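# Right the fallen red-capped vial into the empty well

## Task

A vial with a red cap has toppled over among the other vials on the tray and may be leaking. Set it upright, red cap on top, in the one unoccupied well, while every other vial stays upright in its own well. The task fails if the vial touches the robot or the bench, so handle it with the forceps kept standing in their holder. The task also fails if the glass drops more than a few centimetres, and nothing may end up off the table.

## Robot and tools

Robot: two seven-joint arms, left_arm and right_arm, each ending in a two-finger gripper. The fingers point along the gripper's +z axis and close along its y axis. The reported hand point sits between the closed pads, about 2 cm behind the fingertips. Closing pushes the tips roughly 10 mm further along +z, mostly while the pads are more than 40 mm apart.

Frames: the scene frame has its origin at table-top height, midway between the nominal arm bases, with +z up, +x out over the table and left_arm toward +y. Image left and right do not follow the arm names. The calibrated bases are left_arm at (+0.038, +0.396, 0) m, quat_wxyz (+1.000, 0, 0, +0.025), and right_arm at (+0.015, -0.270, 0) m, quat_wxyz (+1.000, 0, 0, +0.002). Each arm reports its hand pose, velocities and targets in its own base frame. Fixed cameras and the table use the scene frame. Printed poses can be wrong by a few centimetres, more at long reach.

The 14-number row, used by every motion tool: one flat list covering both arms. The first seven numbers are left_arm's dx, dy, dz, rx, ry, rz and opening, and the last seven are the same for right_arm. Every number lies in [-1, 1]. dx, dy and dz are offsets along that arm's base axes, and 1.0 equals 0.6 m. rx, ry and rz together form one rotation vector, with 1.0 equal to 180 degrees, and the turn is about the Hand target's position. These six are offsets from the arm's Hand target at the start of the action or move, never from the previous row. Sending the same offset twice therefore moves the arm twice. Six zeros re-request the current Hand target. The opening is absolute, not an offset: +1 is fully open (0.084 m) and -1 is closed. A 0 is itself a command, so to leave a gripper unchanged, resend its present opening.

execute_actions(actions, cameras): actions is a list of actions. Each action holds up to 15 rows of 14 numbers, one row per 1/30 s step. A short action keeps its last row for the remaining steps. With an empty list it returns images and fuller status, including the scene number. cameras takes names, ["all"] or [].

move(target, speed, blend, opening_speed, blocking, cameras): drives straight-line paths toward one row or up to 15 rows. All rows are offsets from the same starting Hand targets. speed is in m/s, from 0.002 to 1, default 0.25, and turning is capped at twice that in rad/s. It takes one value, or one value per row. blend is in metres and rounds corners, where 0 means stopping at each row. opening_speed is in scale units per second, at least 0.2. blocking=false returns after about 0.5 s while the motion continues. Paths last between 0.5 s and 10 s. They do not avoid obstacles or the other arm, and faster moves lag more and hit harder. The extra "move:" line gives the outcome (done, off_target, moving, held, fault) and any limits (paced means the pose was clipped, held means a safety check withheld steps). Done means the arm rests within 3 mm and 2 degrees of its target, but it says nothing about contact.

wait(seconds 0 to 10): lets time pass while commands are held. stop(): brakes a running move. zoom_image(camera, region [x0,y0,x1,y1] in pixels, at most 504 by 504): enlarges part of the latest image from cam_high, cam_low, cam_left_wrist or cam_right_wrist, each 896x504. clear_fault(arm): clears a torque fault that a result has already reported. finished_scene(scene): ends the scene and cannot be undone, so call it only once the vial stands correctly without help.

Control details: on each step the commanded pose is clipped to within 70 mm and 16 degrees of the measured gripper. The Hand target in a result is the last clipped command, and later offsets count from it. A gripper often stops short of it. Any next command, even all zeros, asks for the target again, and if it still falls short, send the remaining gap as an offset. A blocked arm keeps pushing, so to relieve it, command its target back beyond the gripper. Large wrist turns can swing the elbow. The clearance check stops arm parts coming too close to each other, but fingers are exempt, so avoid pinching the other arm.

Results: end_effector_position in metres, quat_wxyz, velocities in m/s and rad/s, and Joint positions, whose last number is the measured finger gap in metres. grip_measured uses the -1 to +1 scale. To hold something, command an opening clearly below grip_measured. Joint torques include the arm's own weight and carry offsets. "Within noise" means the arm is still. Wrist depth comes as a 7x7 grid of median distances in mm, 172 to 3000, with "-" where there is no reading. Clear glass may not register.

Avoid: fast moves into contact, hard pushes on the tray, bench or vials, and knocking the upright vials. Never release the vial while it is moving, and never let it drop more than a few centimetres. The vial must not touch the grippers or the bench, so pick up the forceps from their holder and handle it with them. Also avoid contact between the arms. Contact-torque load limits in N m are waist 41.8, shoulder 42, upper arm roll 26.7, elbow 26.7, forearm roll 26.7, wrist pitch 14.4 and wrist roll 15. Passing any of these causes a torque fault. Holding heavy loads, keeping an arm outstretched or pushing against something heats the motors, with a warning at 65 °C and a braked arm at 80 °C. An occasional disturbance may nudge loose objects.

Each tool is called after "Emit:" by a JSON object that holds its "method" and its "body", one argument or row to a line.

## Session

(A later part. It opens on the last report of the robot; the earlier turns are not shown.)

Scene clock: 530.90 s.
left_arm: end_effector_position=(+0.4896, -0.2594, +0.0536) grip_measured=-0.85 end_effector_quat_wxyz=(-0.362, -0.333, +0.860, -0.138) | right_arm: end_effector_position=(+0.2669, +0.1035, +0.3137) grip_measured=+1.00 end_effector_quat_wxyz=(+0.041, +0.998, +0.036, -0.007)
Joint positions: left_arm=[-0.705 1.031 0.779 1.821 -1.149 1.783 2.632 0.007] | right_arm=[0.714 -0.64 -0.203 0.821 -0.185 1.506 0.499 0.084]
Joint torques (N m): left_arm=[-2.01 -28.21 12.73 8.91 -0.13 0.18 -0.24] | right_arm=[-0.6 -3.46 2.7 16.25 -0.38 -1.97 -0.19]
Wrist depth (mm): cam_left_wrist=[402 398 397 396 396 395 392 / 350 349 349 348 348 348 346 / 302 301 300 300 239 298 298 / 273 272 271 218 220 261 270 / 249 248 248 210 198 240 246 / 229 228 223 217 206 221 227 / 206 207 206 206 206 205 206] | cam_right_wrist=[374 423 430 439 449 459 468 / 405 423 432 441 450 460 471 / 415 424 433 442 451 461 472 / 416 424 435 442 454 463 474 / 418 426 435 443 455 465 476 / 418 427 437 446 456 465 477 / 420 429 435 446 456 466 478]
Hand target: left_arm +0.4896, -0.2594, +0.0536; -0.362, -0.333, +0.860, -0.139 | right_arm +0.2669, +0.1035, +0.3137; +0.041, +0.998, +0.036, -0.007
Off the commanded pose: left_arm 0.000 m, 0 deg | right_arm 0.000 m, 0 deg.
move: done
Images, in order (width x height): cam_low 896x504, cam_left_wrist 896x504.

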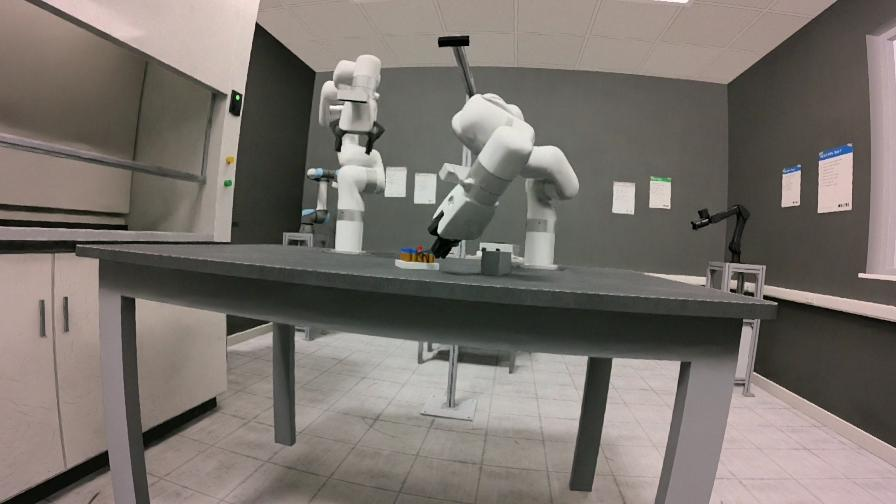

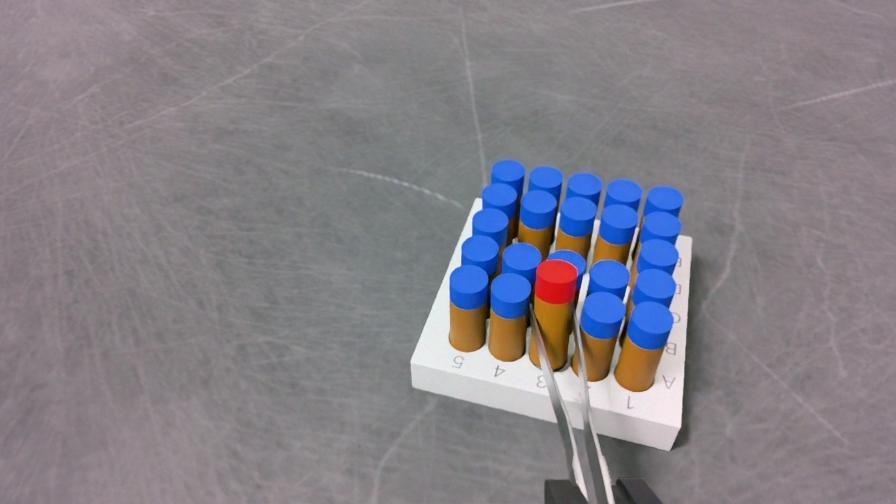

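Emit:
{"method": "move", "body": {
  "target": [
    [-0.0015,-0.0004,0,0,0,0,-0.95,0,0,0,0,0,0,1],
    [-0.0015,-0.0004,-0.0065,0,0,0,-0.95,0,0,0,0,0,0,1]
  ],
  "speed": 0.02,
  "cameras": ["cam_left_wrist","cam_low"]
}}

Emit:
{"method": "zoom_image", "body": {
  "camera": "cam_low",
  "region": [392, 232, 446, 276]
}}

Emit:
{"method": "zoom_image", "body": {
  "camera": "cam_left_wrist",
  "region": [480, 240, 640, 400]
}}

Scene clock: 552.03 s.
left_arm: end_effector_position=(+0.4887, -0.2597, +0.0497) grip_measured=-0.85 end_effector_quat_wxyz=(-0.362, -0.333, +0.860, -0.139) | right_arm: end_effector_position=(+0.2669, +0.1035, +0.3137) grip_measured=+1.00 end_effector_quat_wxyz=(+0.041, +0.998, +0.036, -0.007)
Joint positions: left_arm=[-0.707 1.035 0.777 1.816 -1.151 1.777 2.637 0.007] | right_arm=[0.714 -0.64 -0.203 0.821 -0.185 1.506 0.499 0.084]
Joint torques (N m): left_arm=[1.53 -26.28 11.43 8.78 -1.36 -0.35 0.09] | right_arm=[-0.46 -3.45 2.66 16.17 -0.36 -1.82 -0.09]
Wrist depth (mm): cam_left_wrist=[391 390 390 390 388 386 387 / 344 342 342 341 341 340 339 / 295 295 294 294 230 293 291 / 267 267 266 213 206 256 265 / 243 244 244 209 194 235 242 / 224 224 218 213 205 217 223 / 203 202 202 202 202 201 201] | cam_right_wrist=[375 422 431 439 449 458 469 / 404 422 432 440 450 459 472 / 415 424 433 442 451 460 471 / 417 425 434 443 453 462 474 / 417 426 435 444 455 464 475 / 419 428 437 445 455 465 477 / 420 429 437 447 455 466 478]
Hand target: left_arm +0.4887, -0.2597, +0.0497; -0.362, -0.333, +0.860, -0.139 | right_arm +0.2669, +0.1035, +0.3137; +0.041, +0.998, +0.036, -0.007
Off the commanded pose: left_arm 0.000 m, 0 deg | right_arm 0.000 m, 0 deg.
move: done
Images, in order (width x height): cam_low 896x504, cam_left_wrist 896x504.

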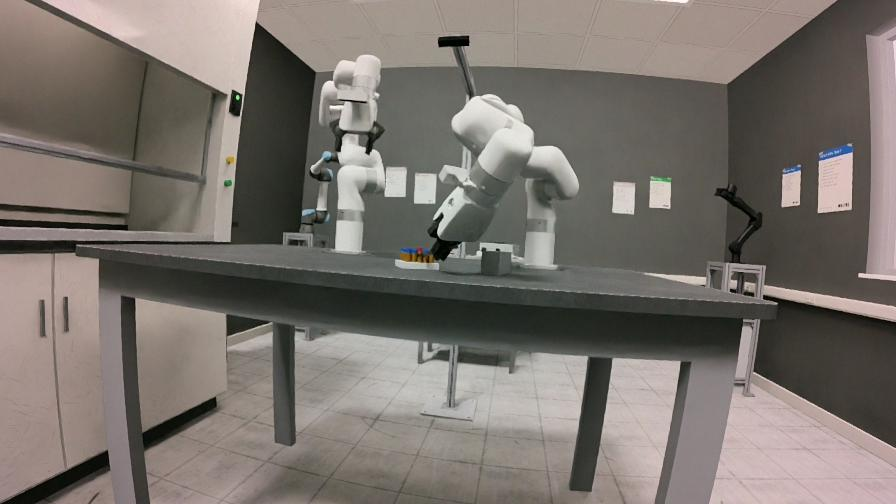

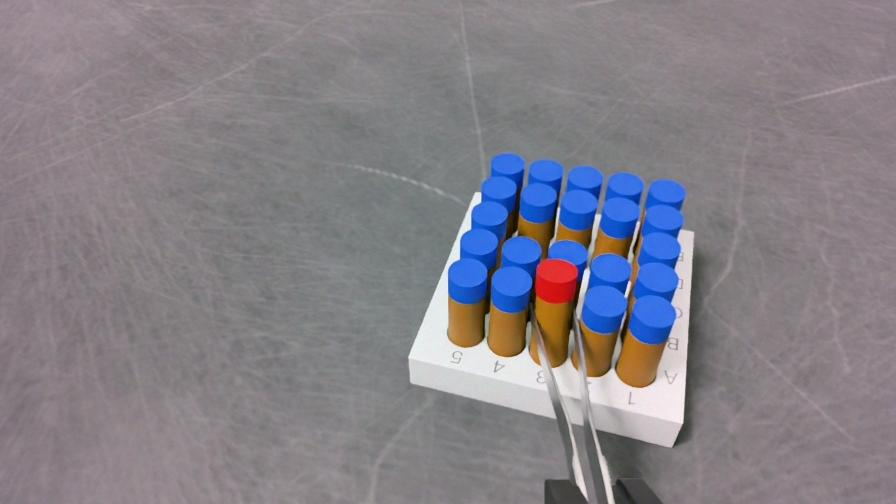

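Scaled by 9.333 from the camera's 896x504 image, which has a finer 1280x720 frame.

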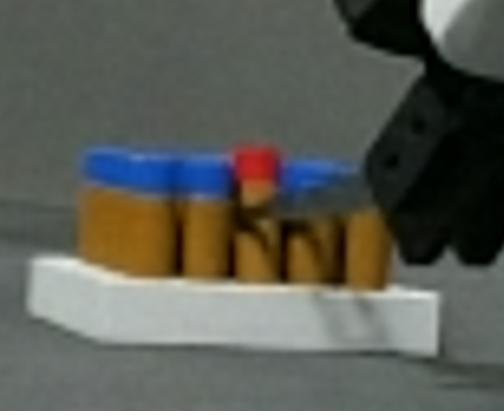

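Scaled by 3.150 from the camera's 896x504 image, which has a finer 1280x720 frame.

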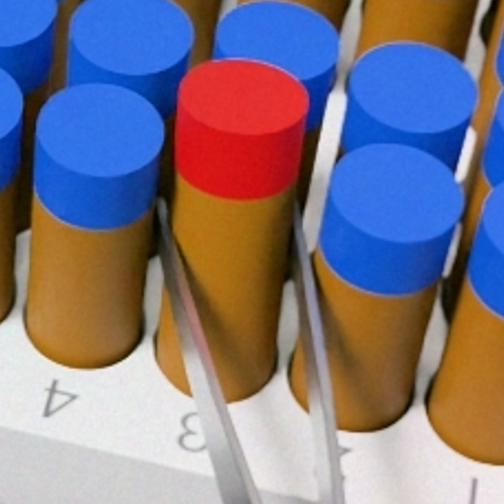

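Emit:
{"method": "zoom_image", "body": {
  "camera": "cam_left_wrist",
  "region": [485, 330, 625, 390]
}}

Emit:
{"method": "zoom_image", "body": {
  "camera": "cam_low",
  "region": [405, 242, 437, 268]
}}

Scaled by 3.600 from the camera's 896x504 image, which has a finer 1280x720 frame.

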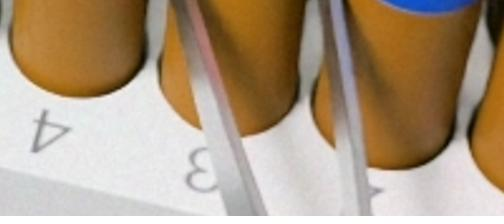

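Scaled by 15.750 from the camera's 896x504 image, which has a finer 1280x720 frame.

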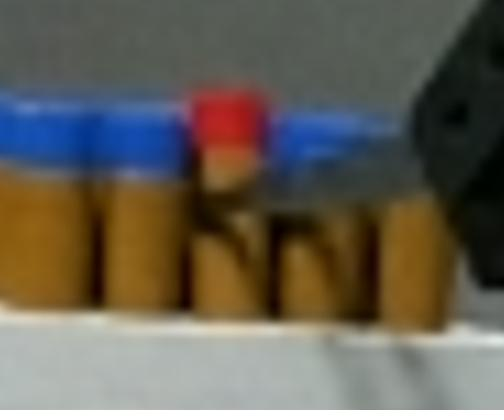

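Emit:
{"method": "move", "body": {
  "target": [
    [0,0,0.003,0,0,0,-0.95,0,0,0,0,0,0,1],
    [-0.0002,-0.001,0.003,0,0,0,-0.95,0,0,0,0,0,0,1],
    [-0.0002,-0.001,-0.0035,0,0,0,-0.95,0,0,0,0,0,0,1]
  ],
  "speed": 0.02,
  "cameras": ["cam_left_wrist","cam_low"]
}}

Emit:
{"method": "zoom_image", "body": {
  "camera": "cam_left_wrist",
  "region": [485, 330, 625, 390]
}}

Emit:
{"method": "zoom_image", "body": {
  "camera": "cam_low",
  "region": [405, 242, 437, 268]
}}

Emit:
{"method": "zoom_image", "body": {
  "camera": "cam_left_wrist",
  "region": [480, 240, 640, 400]
}}

Scene clock: 571.23 s.
left_arm: end_effector_position=(+0.4886, -0.2603, +0.0476) grip_measured=-0.85 end_effector_quat_wxyz=(-0.362, -0.333, +0.860, -0.139) | right_arm: end_effector_position=(+0.2669, +0.1035, +0.3137) grip_measured=+1.00 end_effector_quat_wxyz=(+0.041, +0.998, +0.036, -0.007)
Joint positions: left_arm=[-0.707 1.038 0.776 1.816 -1.153 1.774 2.638 0.007] | right_arm=[0.714 -0.64 -0.203 0.821 -0.185 1.506 0.499 0.084]
Joint torques (N m): left_arm=[1.53 -26.26 11.36 8.89 -1.37 -0.37 0.14] | right_arm=[-0.21 -3.33 2.65 16.27 -0.36 -1.86 -0.06]
Wrist depth (mm): cam_left_wrist=[388 386 385 384 384 382 381 / 326 339 339 337 336 335 334 / 292 292 292 291 227 289 288 / 264 264 263 210 203 254 262 / 241 241 240 212 194 232 239 / 222 221 215 212 203 209 220 / 200 200 200 200 199 199 199] | cam_right_wrist=[375 421 431 439 449 458 469 / 409 423 432 441 451 460 471 / 415 424 433 442 452 462 473 / 417 425 434 442 454 463 474 / 418 426 434 444 453 465 475 / 419 427 437 445 456 465 477 / 419 429 437 446 455 467 478]
Hand target: left_arm +0.4886, -0.2603, +0.0476; -0.362, -0.333, +0.860, -0.139 | right_arm +0.2669, +0.1035, +0.3137; +0.041, +0.998, +0.036, -0.007
Off the commanded pose: left_arm 0.000 m, 0 deg | right_arm 0.000 m, 0 deg.
move: done
Images, in order (width x height): cam_low 896x504, cam_left_wrist 896x504.

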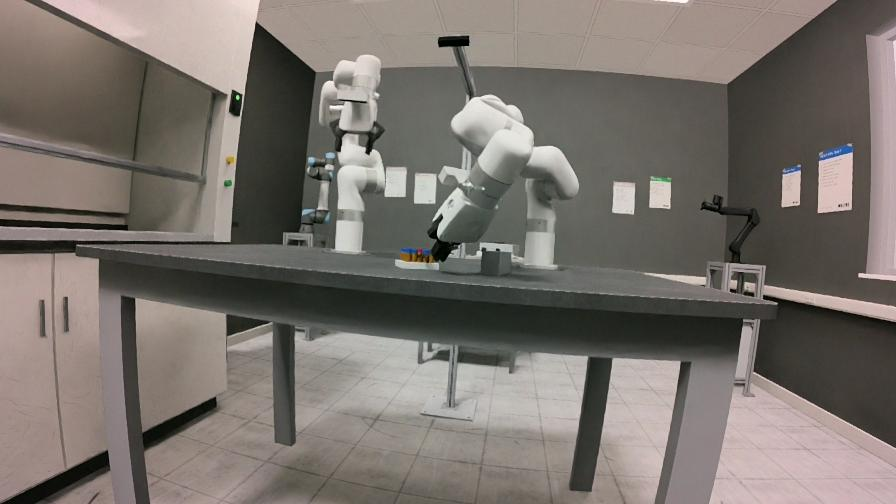

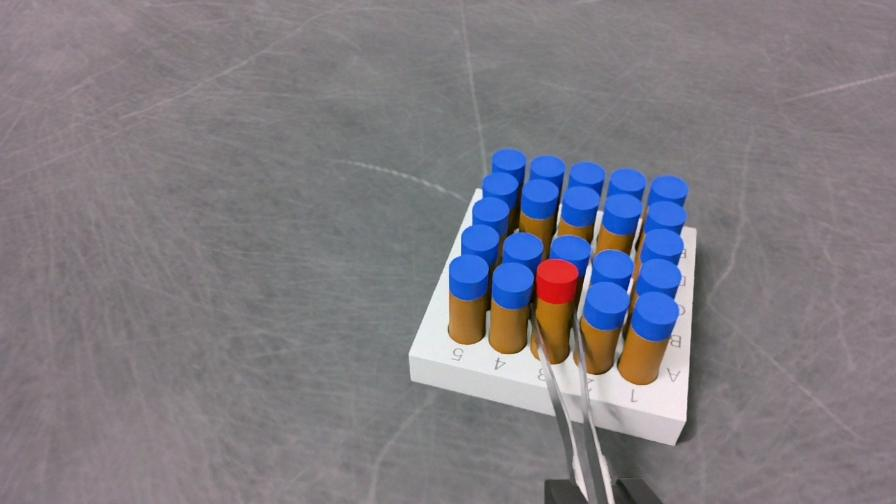

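Scaled by 3.600 from the camera's 896x504 image, which has a finer 1280x720 frame.

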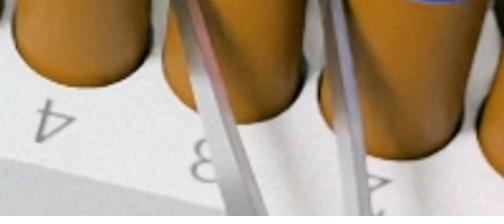

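Scaled by 15.750 from the camera's 896x504 image, which has a finer 1280x720 frame.

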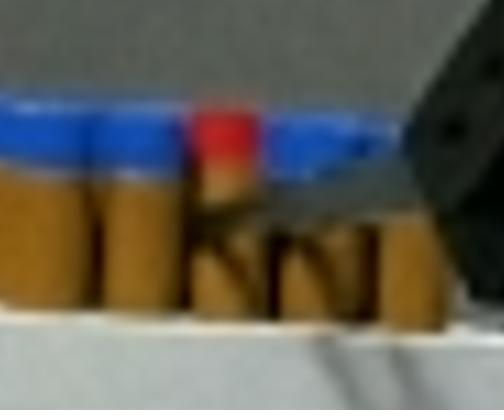

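Scaled by 3.150 from the camera's 896x504 image, which has a finer 1280x720 frame.

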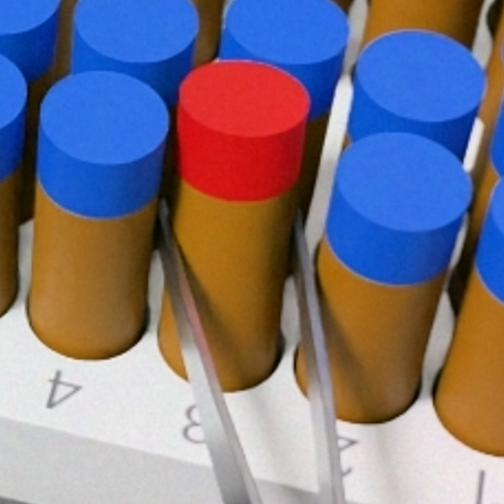

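Emit:
{"method": "move", "body": {
  "target": [0,0,-0.0042,0,0,0,-0.95,0,0,0,0,0,0,1],
  "speed": 0.02,
  "cameras": ["cam_left_wrist","cam_low"]
}}

Emit:
{"method": "zoom_image", "body": {
  "camera": "cam_low",
  "region": [405, 242, 437, 268]
}}

Emit:
{"method": "zoom_image", "body": {
  "camera": "cam_left_wrist",
  "region": [480, 240, 640, 400]
}}

Scene clock: 576.47 s.
left_arm: end_effector_position=(+0.4886, -0.2603, +0.0451) grip_measured=-0.85 end_effector_quat_wxyz=(-0.362, -0.333, +0.860, -0.139) | right_arm: end_effector_position=(+0.2669, +0.1035, +0.3137) grip_measured=+1.00 end_effector_quat_wxyz=(+0.041, +0.998, +0.036, -0.007)
Joint positions: left_arm=[-0.706 1.042 0.774 1.817 -1.155 1.771 2.64 0.007] | right_arm=[0.714 -0.64 -0.203 0.821 -0.185 1.506 0.499 0.084]
Joint torques (N m): left_arm=[0.12 -25.05 10.67 8.52 -1.14 -0.63 0.11] | right_arm=[-0.41 -3.58 2.77 16.09 -0.24 -1.99 -0.03]
Wrist depth (mm): cam_left_wrist=[382 381 380 380 379 379 375 / 323 334 333 333 332 319 330 / 288 288 287 286 228 285 285 / 261 260 260 206 199 250 258 / 238 237 237 213 194 230 236 / 219 218 213 212 201 207 217 / 198 197 197 197 197 197 196] | cam_right_wrist=[375 421 431 439 449 458 470 / 410 422 432 442 450 461 471 / 417 424 433 442 452 462 472 / 417 425 435 443 454 463 474 / 417 426 435 444 455 464 475 / 418 427 436 446 457 465 476 / 420 430 436 448 455 467 478]
Hand target: left_arm +0.4886, -0.2603, +0.0451; -0.362, -0.333, +0.860, -0.139 | right_arm +0.2669, +0.1035, +0.3137; +0.041, +0.998, +0.036, -0.007
Off the commanded pose: left_arm 0.000 m, 0 deg | right_arm 0.000 m, 0 deg.
move: done
Images, in order (width x height): cam_low 896x504, cam_left_wrist 896x504.

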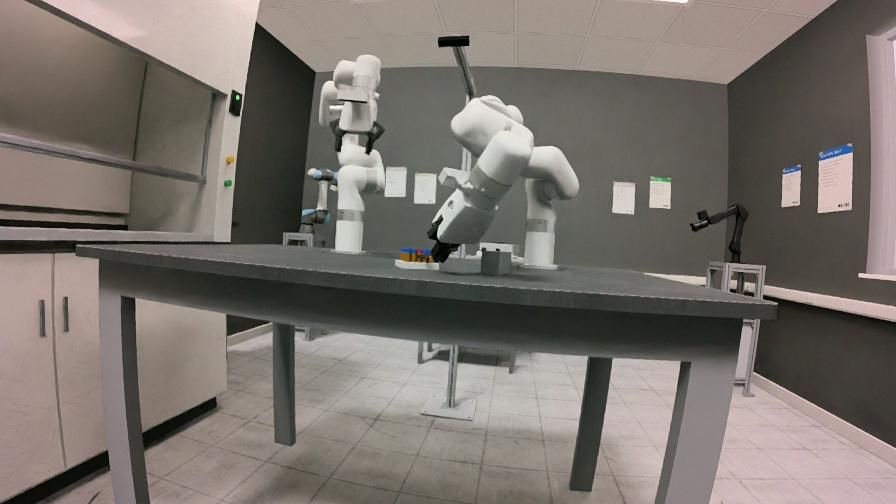

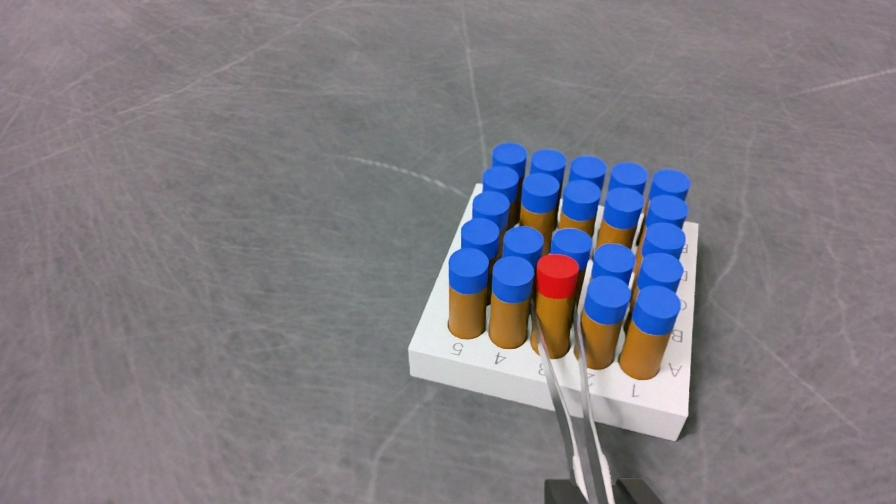

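Scaled by 15.750 from the camera's 896x504 image, which has a finer 1280x720 frame.

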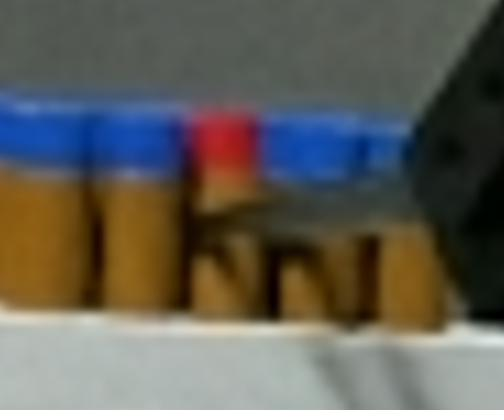

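Scaled by 3.150 from the camera's 896x504 image, which has a finer 1280x720 frame.

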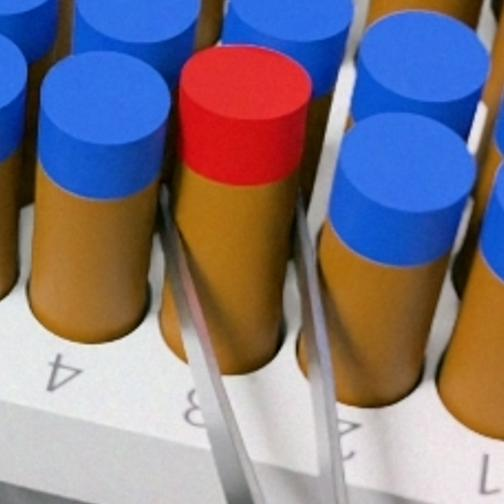

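Emit:
{"method": "move", "body": {
  "target": [0,0,0,0,0,0,-0.80,0,0,0,0,0,0,1],
  "speed": 0.02,
  "opening_speed": 0.2,
  "cameras": ["cam_left_wrist","cam_low"]
}}

Emit:
{"method": "zoom_image", "body": {
  "camera": "cam_low",
  "region": [405, 242, 437, 268]
}}

Emit:
{"method": "zoom_image", "body": {
  "camera": "cam_left_wrist",
  "region": [480, 240, 640, 400]
}}

Scene clock: 593.33 s.
left_arm: end_effector_position=(+0.4886, -0.2603, +0.0451) grip_measured=-0.82 end_effector_quat_wxyz=(-0.362, -0.333, +0.860, -0.138) | right_arm: end_effector_position=(+0.2669, +0.1035, +0.3137) grip_measured=+1.00 end_effector_quat_wxyz=(+0.041, +0.998, +0.036, -0.007)
Joint positions: left_arm=[-0.706 1.043 0.774 1.817 -1.155 1.771 2.64 0.008] | right_arm=[0.714 -0.64 -0.203 0.821 -0.185 1.506 0.499 0.084]
Joint torques (N m): left_arm=[-1.11 -26.86 10.86 8.36 -0.58 -0.24 0.1] | right_arm=[-0.26 -3.11 2.57 16.15 -0.31 -1.99 -0.23]
Wrist depth (mm): cam_left_wrist=[381 380 380 380 378 377 377 / 322 334 334 333 332 319 330 / 288 287 286 287 228 285 285 / 260 260 260 206 199 251 258 / 238 237 237 212 194 229 236 / 219 218 213 212 202 206 217 / 197 197 198 197 197 196 196] | cam_right_wrist=[375 422 431 440 449 459 469 / 411 423 432 441 451 461 471 / 416 425 433 442 451 461 472 / 417 424 434 444 452 463 474 / 417 426 435 444 454 463 474 / 418 427 436 446 456 466 477 / 420 429 436 446 456 467 478]
Hand target: left_arm +0.4886, -0.2603, +0.0451; -0.362, -0.333, +0.860, -0.139 | right_arm +0.2669, +0.1035, +0.3137; +0.041, +0.998, +0.036, -0.007
Off the commanded pose: left_arm 0.000 m, 0 deg | right_arm 0.000 m, 0 deg.
move: done
Images, in order (width x height): cam_low 896x504, cam_left_wrist 896x504.

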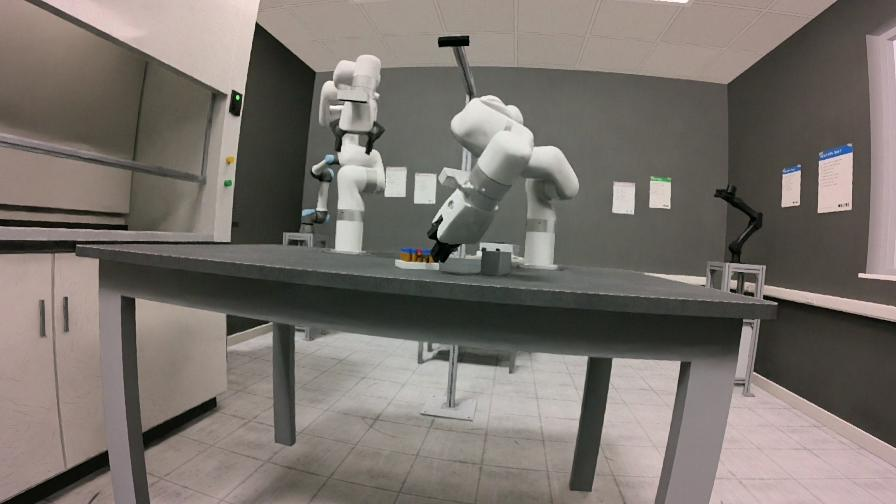

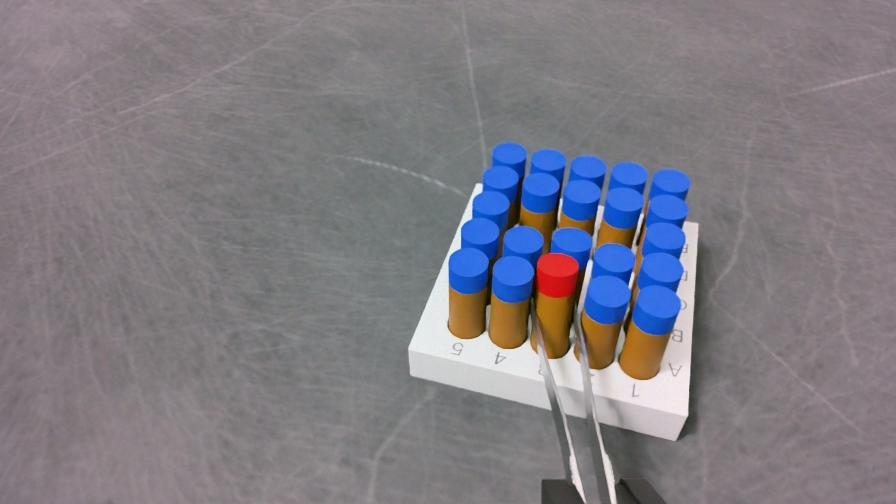

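Scaled by 15.750 from the camera's 896x504 image, which has a finer 1280x720 frame.

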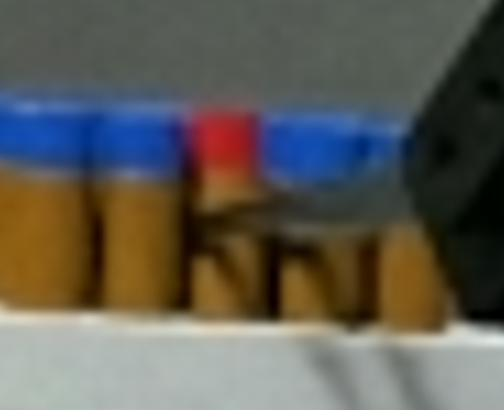

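Scaled by 3.150 from the camera's 896x504 image, which has a finer 1280x720 frame.

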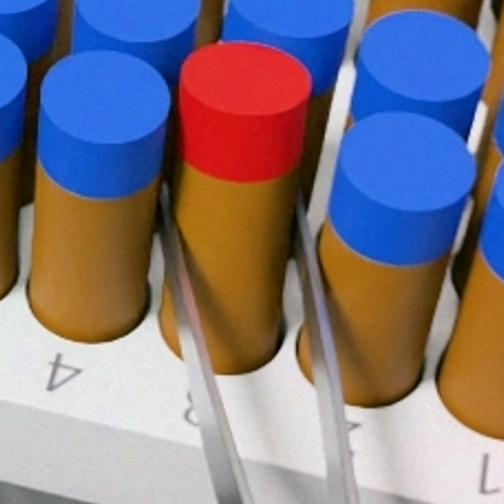

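Emit:
{"method": "move", "body": {
  "target": [0,0,0,0,0,0,-0.72,0,0,0,0,0,0,1],
  "speed": 0.02,
  "opening_speed": 0.2,
  "cameras": ["cam_left_wrist","cam_low"]
}}

Emit:
{"method": "zoom_image", "body": {
  "camera": "cam_low",
  "region": [405, 242, 437, 268]
}}

Emit:
{"method": "zoom_image", "body": {
  "camera": "cam_left_wrist",
  "region": [480, 240, 640, 400]
}}

Scene clock: 597.93 s.
left_arm: end_effector_position=(+0.4886, -0.2603, +0.0451) grip_measured=-0.74 end_effector_quat_wxyz=(-0.362, -0.333, +0.860, -0.139) | right_arm: end_effector_position=(+0.2669, +0.1035, +0.3137) grip_measured=+1.00 end_effector_quat_wxyz=(+0.041, +0.998, +0.036, -0.007)
Joint positions: left_arm=[-0.706 1.042 0.774 1.817 -1.155 1.771 2.64 0.011] | right_arm=[0.714 -0.64 -0.203 0.821 -0.185 1.506 0.499 0.084]
Joint torques (N m): left_arm=[0.6 -27.72 11.71 8.5 -0.38 -0.15 0.05] | right_arm=[-0.39 -3.42 2.67 16.26 -0.49 -1.9 -0.09]
Wrist depth (mm): cam_left_wrist=[383 382 379 379 379 377 376 / 322 334 334 332 332 319 331 / 288 287 287 286 227 285 285 / 260 260 259 206 200 250 258 / 238 238 237 213 194 229 236 / 219 219 212 212 204 207 217 / 197 197 197 197 202 196 196] | cam_right_wrist=[375 422 431 439 450 460 469 / 410 423 433 441 450 460 471 / 416 423 433 442 452 462 473 / 417 425 434 443 452 462 474 / 417 426 435 445 454 464 475 / 418 427 436 446 455 464 476 / 420 430 435 447 456 466 477]
Hand target: left_arm +0.4886, -0.2603, +0.0451; -0.362, -0.333, +0.860, -0.139 | right_arm +0.2669, +0.1035, +0.3137; +0.041, +0.998, +0.036, -0.007
Off the commanded pose: left_arm 0.000 m, 0 deg | right_arm 0.000 m, 0 deg.
move: done
Images, in order (width x height): cam_low 896x504, cam_left_wrist 896x504.

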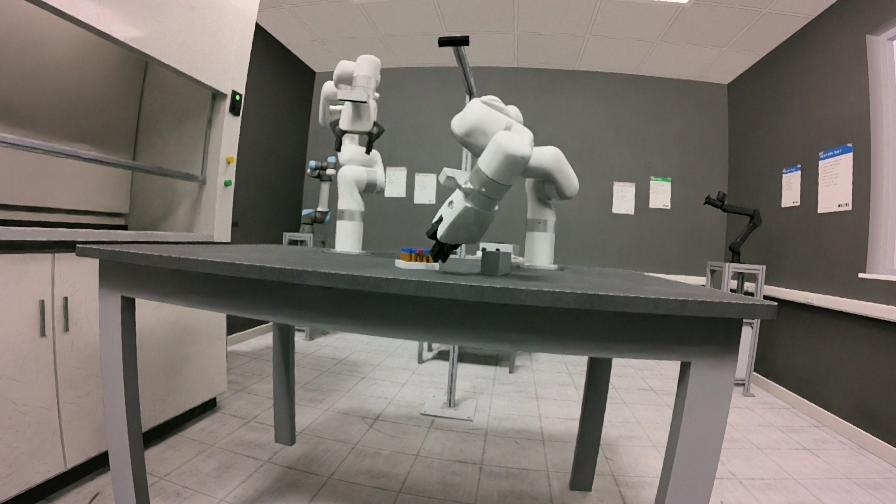

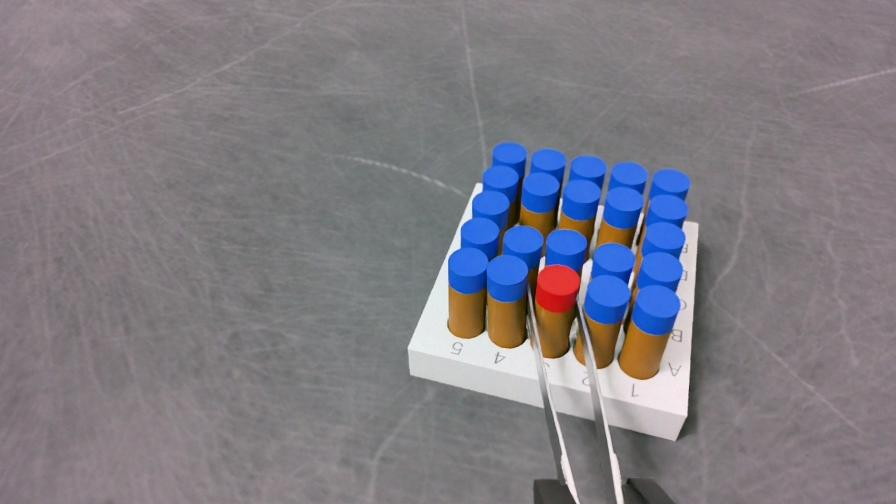

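Scaled by 15.750 from the camera's 896x504 image, which has a finer 1280x720 frame.

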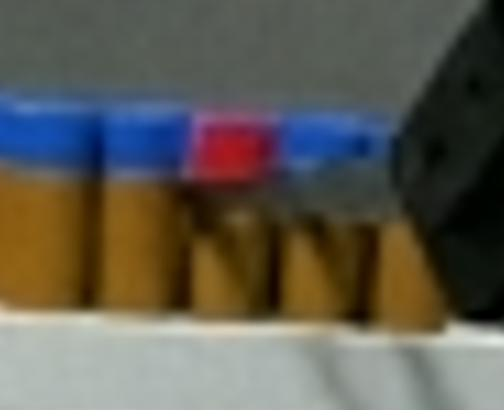

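Scaled by 3.150 from the camera's 896x504 image, which has a finer 1280x720 frame.

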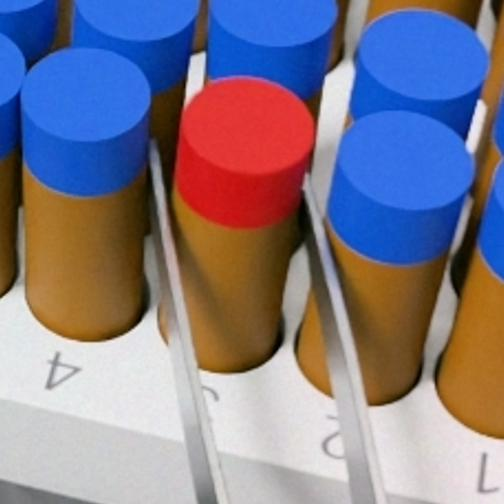

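Emit:
{"method": "move", "body": {
  "target": [
    [0,0,0,0,0,0,-0.745,0,0,0,0,0,0,1],
    [0.024,0.0216,0.0098,0,0,0,-0.745,0,0,0,0,0,0,1],
    [0.083,0.075,0.06,0,0,0,-0.745,0,0,0,0,0,0,1]
  ],
  "speed": [0.03,0.03,0.06],
  "opening_speed": 0.2,
  "cameras": ["cam_left_wrist","cam_low"]
}}

Emit:
{"method": "zoom_image", "body": {
  "camera": "cam_low",
  "region": [392, 232, 446, 276]
}}

Emit:
{"method": "zoom_image", "body": {
  "camera": "cam_left_wrist",
  "region": [400, 50, 700, 350]
}}

Scene clock: 607.03 s.
left_arm: end_effector_position=(+0.5384, -0.2153, +0.0811) grip_measured=-0.77 end_effector_quat_wxyz=(-0.362, -0.333, +0.860, -0.138) | right_arm: end_effector_position=(+0.2669, +0.1035, +0.3137) grip_measured=+1.00 end_effector_quat_wxyz=(+0.041, +0.998, +0.036, -0.007)
Joint positions: left_arm=[-0.496 1.128 0.764 2.134 -1.141 1.923 2.567 0.01] | right_arm=[0.714 -0.64 -0.203 0.821 -0.185 1.506 0.499 0.084]
Joint torques (N m): left_arm=[1.27 -28.49 9.16 9.11 -1.62 0.19 -0.22] | right_arm=[-0.47 -3.64 2.62 16.22 -0.34 -1.88 -0.09]
Wrist depth (mm): cam_left_wrist=[458 456 455 453 453 452 450 / 401 384 399 399 398 395 379 / 345 344 343 332 286 342 341 / 312 311 311 281 275 309 308 / 285 284 284 283 275 282 282 / 262 262 261 261 260 260 259 / 237 237 236 236 236 235 235] | cam_right_wrist=[375 422 431 440 450 459 469 / 410 423 431 440 451 461 471 / 416 424 433 442 452 462 472 / 416 425 434 443 453 462 474 / 418 426 435 444 454 464 475 / 419 427 436 445 455 466 476 / 420 428 437 446 456 466 478]
Hand target: left_arm +0.5384, -0.2153, +0.0811; -0.362, -0.333, +0.860, -0.139 | right_arm +0.2669, +0.1035, +0.3137; +0.041, +0.998, +0.036, -0.007
Off the commanded pose: left_arm 0.000 m, 0 deg | right_arm 0.000 m, 0 deg.
move: done
Images, in order (width x height): cam_low 896x504, cam_left_wrist 896x504.

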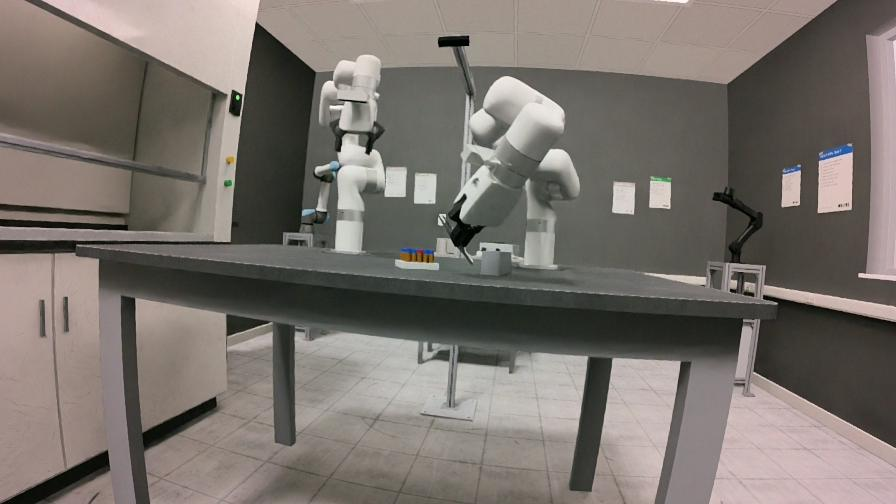

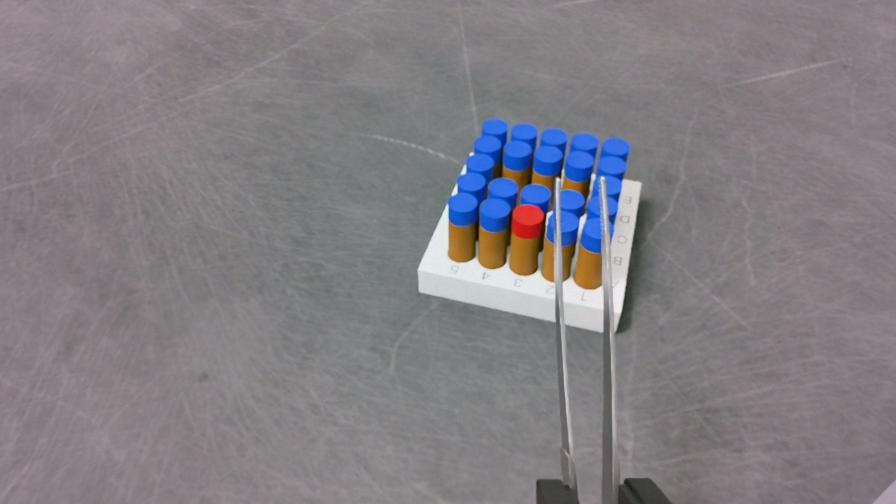

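Scaled by 9.333 from the camera's 896x504 image, which has a finer 1280x720 frame.

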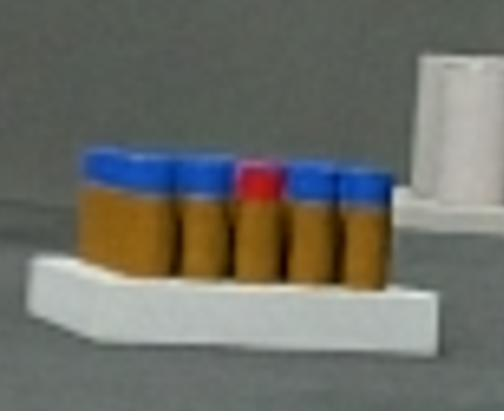

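Scaled by 1.680 from the camera's 896x504 image, which has a finer 1280x720 frame.

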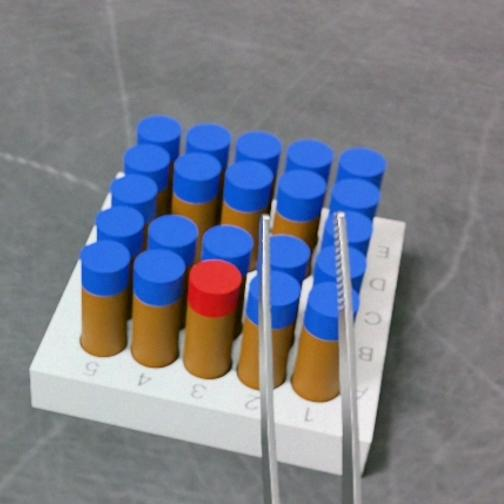

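Emit:
{"method": "move", "body": {
  "target": [0.02,0.05,0.06,0,0,0,-0.9,0,0,0,0,0,0,1],
  "speed": 0.08
}}

Emit:
{"method": "finished_scene", "body": {
  "scene": 1
}}

Scene clock: 613.23 s.
left_arm: end_effector_position=(+0.5504, -0.1853, +0.1171) grip_measured=-0.87 end_effector_quat_wxyz=(-0.362, -0.333, +0.860, -0.138) | right_arm: end_effector_position=(+0.2669, +0.1035, +0.3137) grip_measured=+1.00 end_effector_quat_wxyz=(+0.041, +0.998, +0.036, -0.007)
Joint positions: left_arm=[-0.404 1.124 0.768 2.252 -1.127 2.016 2.538 0.006] | right_arm=[0.714 -0.64 -0.203 0.821 -0.185 1.506 0.499 0.084]
Joint torques (N m): left_arm=[1.22 -29.07 7.8 8.89 -1.67 0.17 -0.24] | right_arm=[-0.32 -3.33 2.63 16.26 -0.47 -1.81 -0.07]
Wrist depth (mm): cam_left_wrist=[532 531 530 528 526 526 524 / 465 466 464 463 461 461 462 / 401 400 400 347 384 398 397 / 363 363 362 317 353 359 358 / 332 331 331 324 329 329 328 / 305 304 304 296 303 303 245 / 276 275 275 281 274 273 226] | cam_right_wrist=[375 421 431 440 449 459 471 / 409 423 432 440 451 461 472 / 416 423 432 442 452 461 471 / 417 424 434 442 454 462 474 / 417 425 435 444 455 464 476 / 419 427 437 446 455 466 475 / 419 429 436 447 455 466 477]
Hand target: left_arm +0.5504, -0.1853, +0.1171; -0.362, -0.333, +0.860, -0.139 | right_arm +0.2669, +0.1035, +0.3137; +0.041, +0.998, +0.036, -0.007
Off the commanded pose: left_arm 0.000 m, 0 deg | right_arm 0.000 m, 0 deg.
move: done

The scene is finished: the task was done.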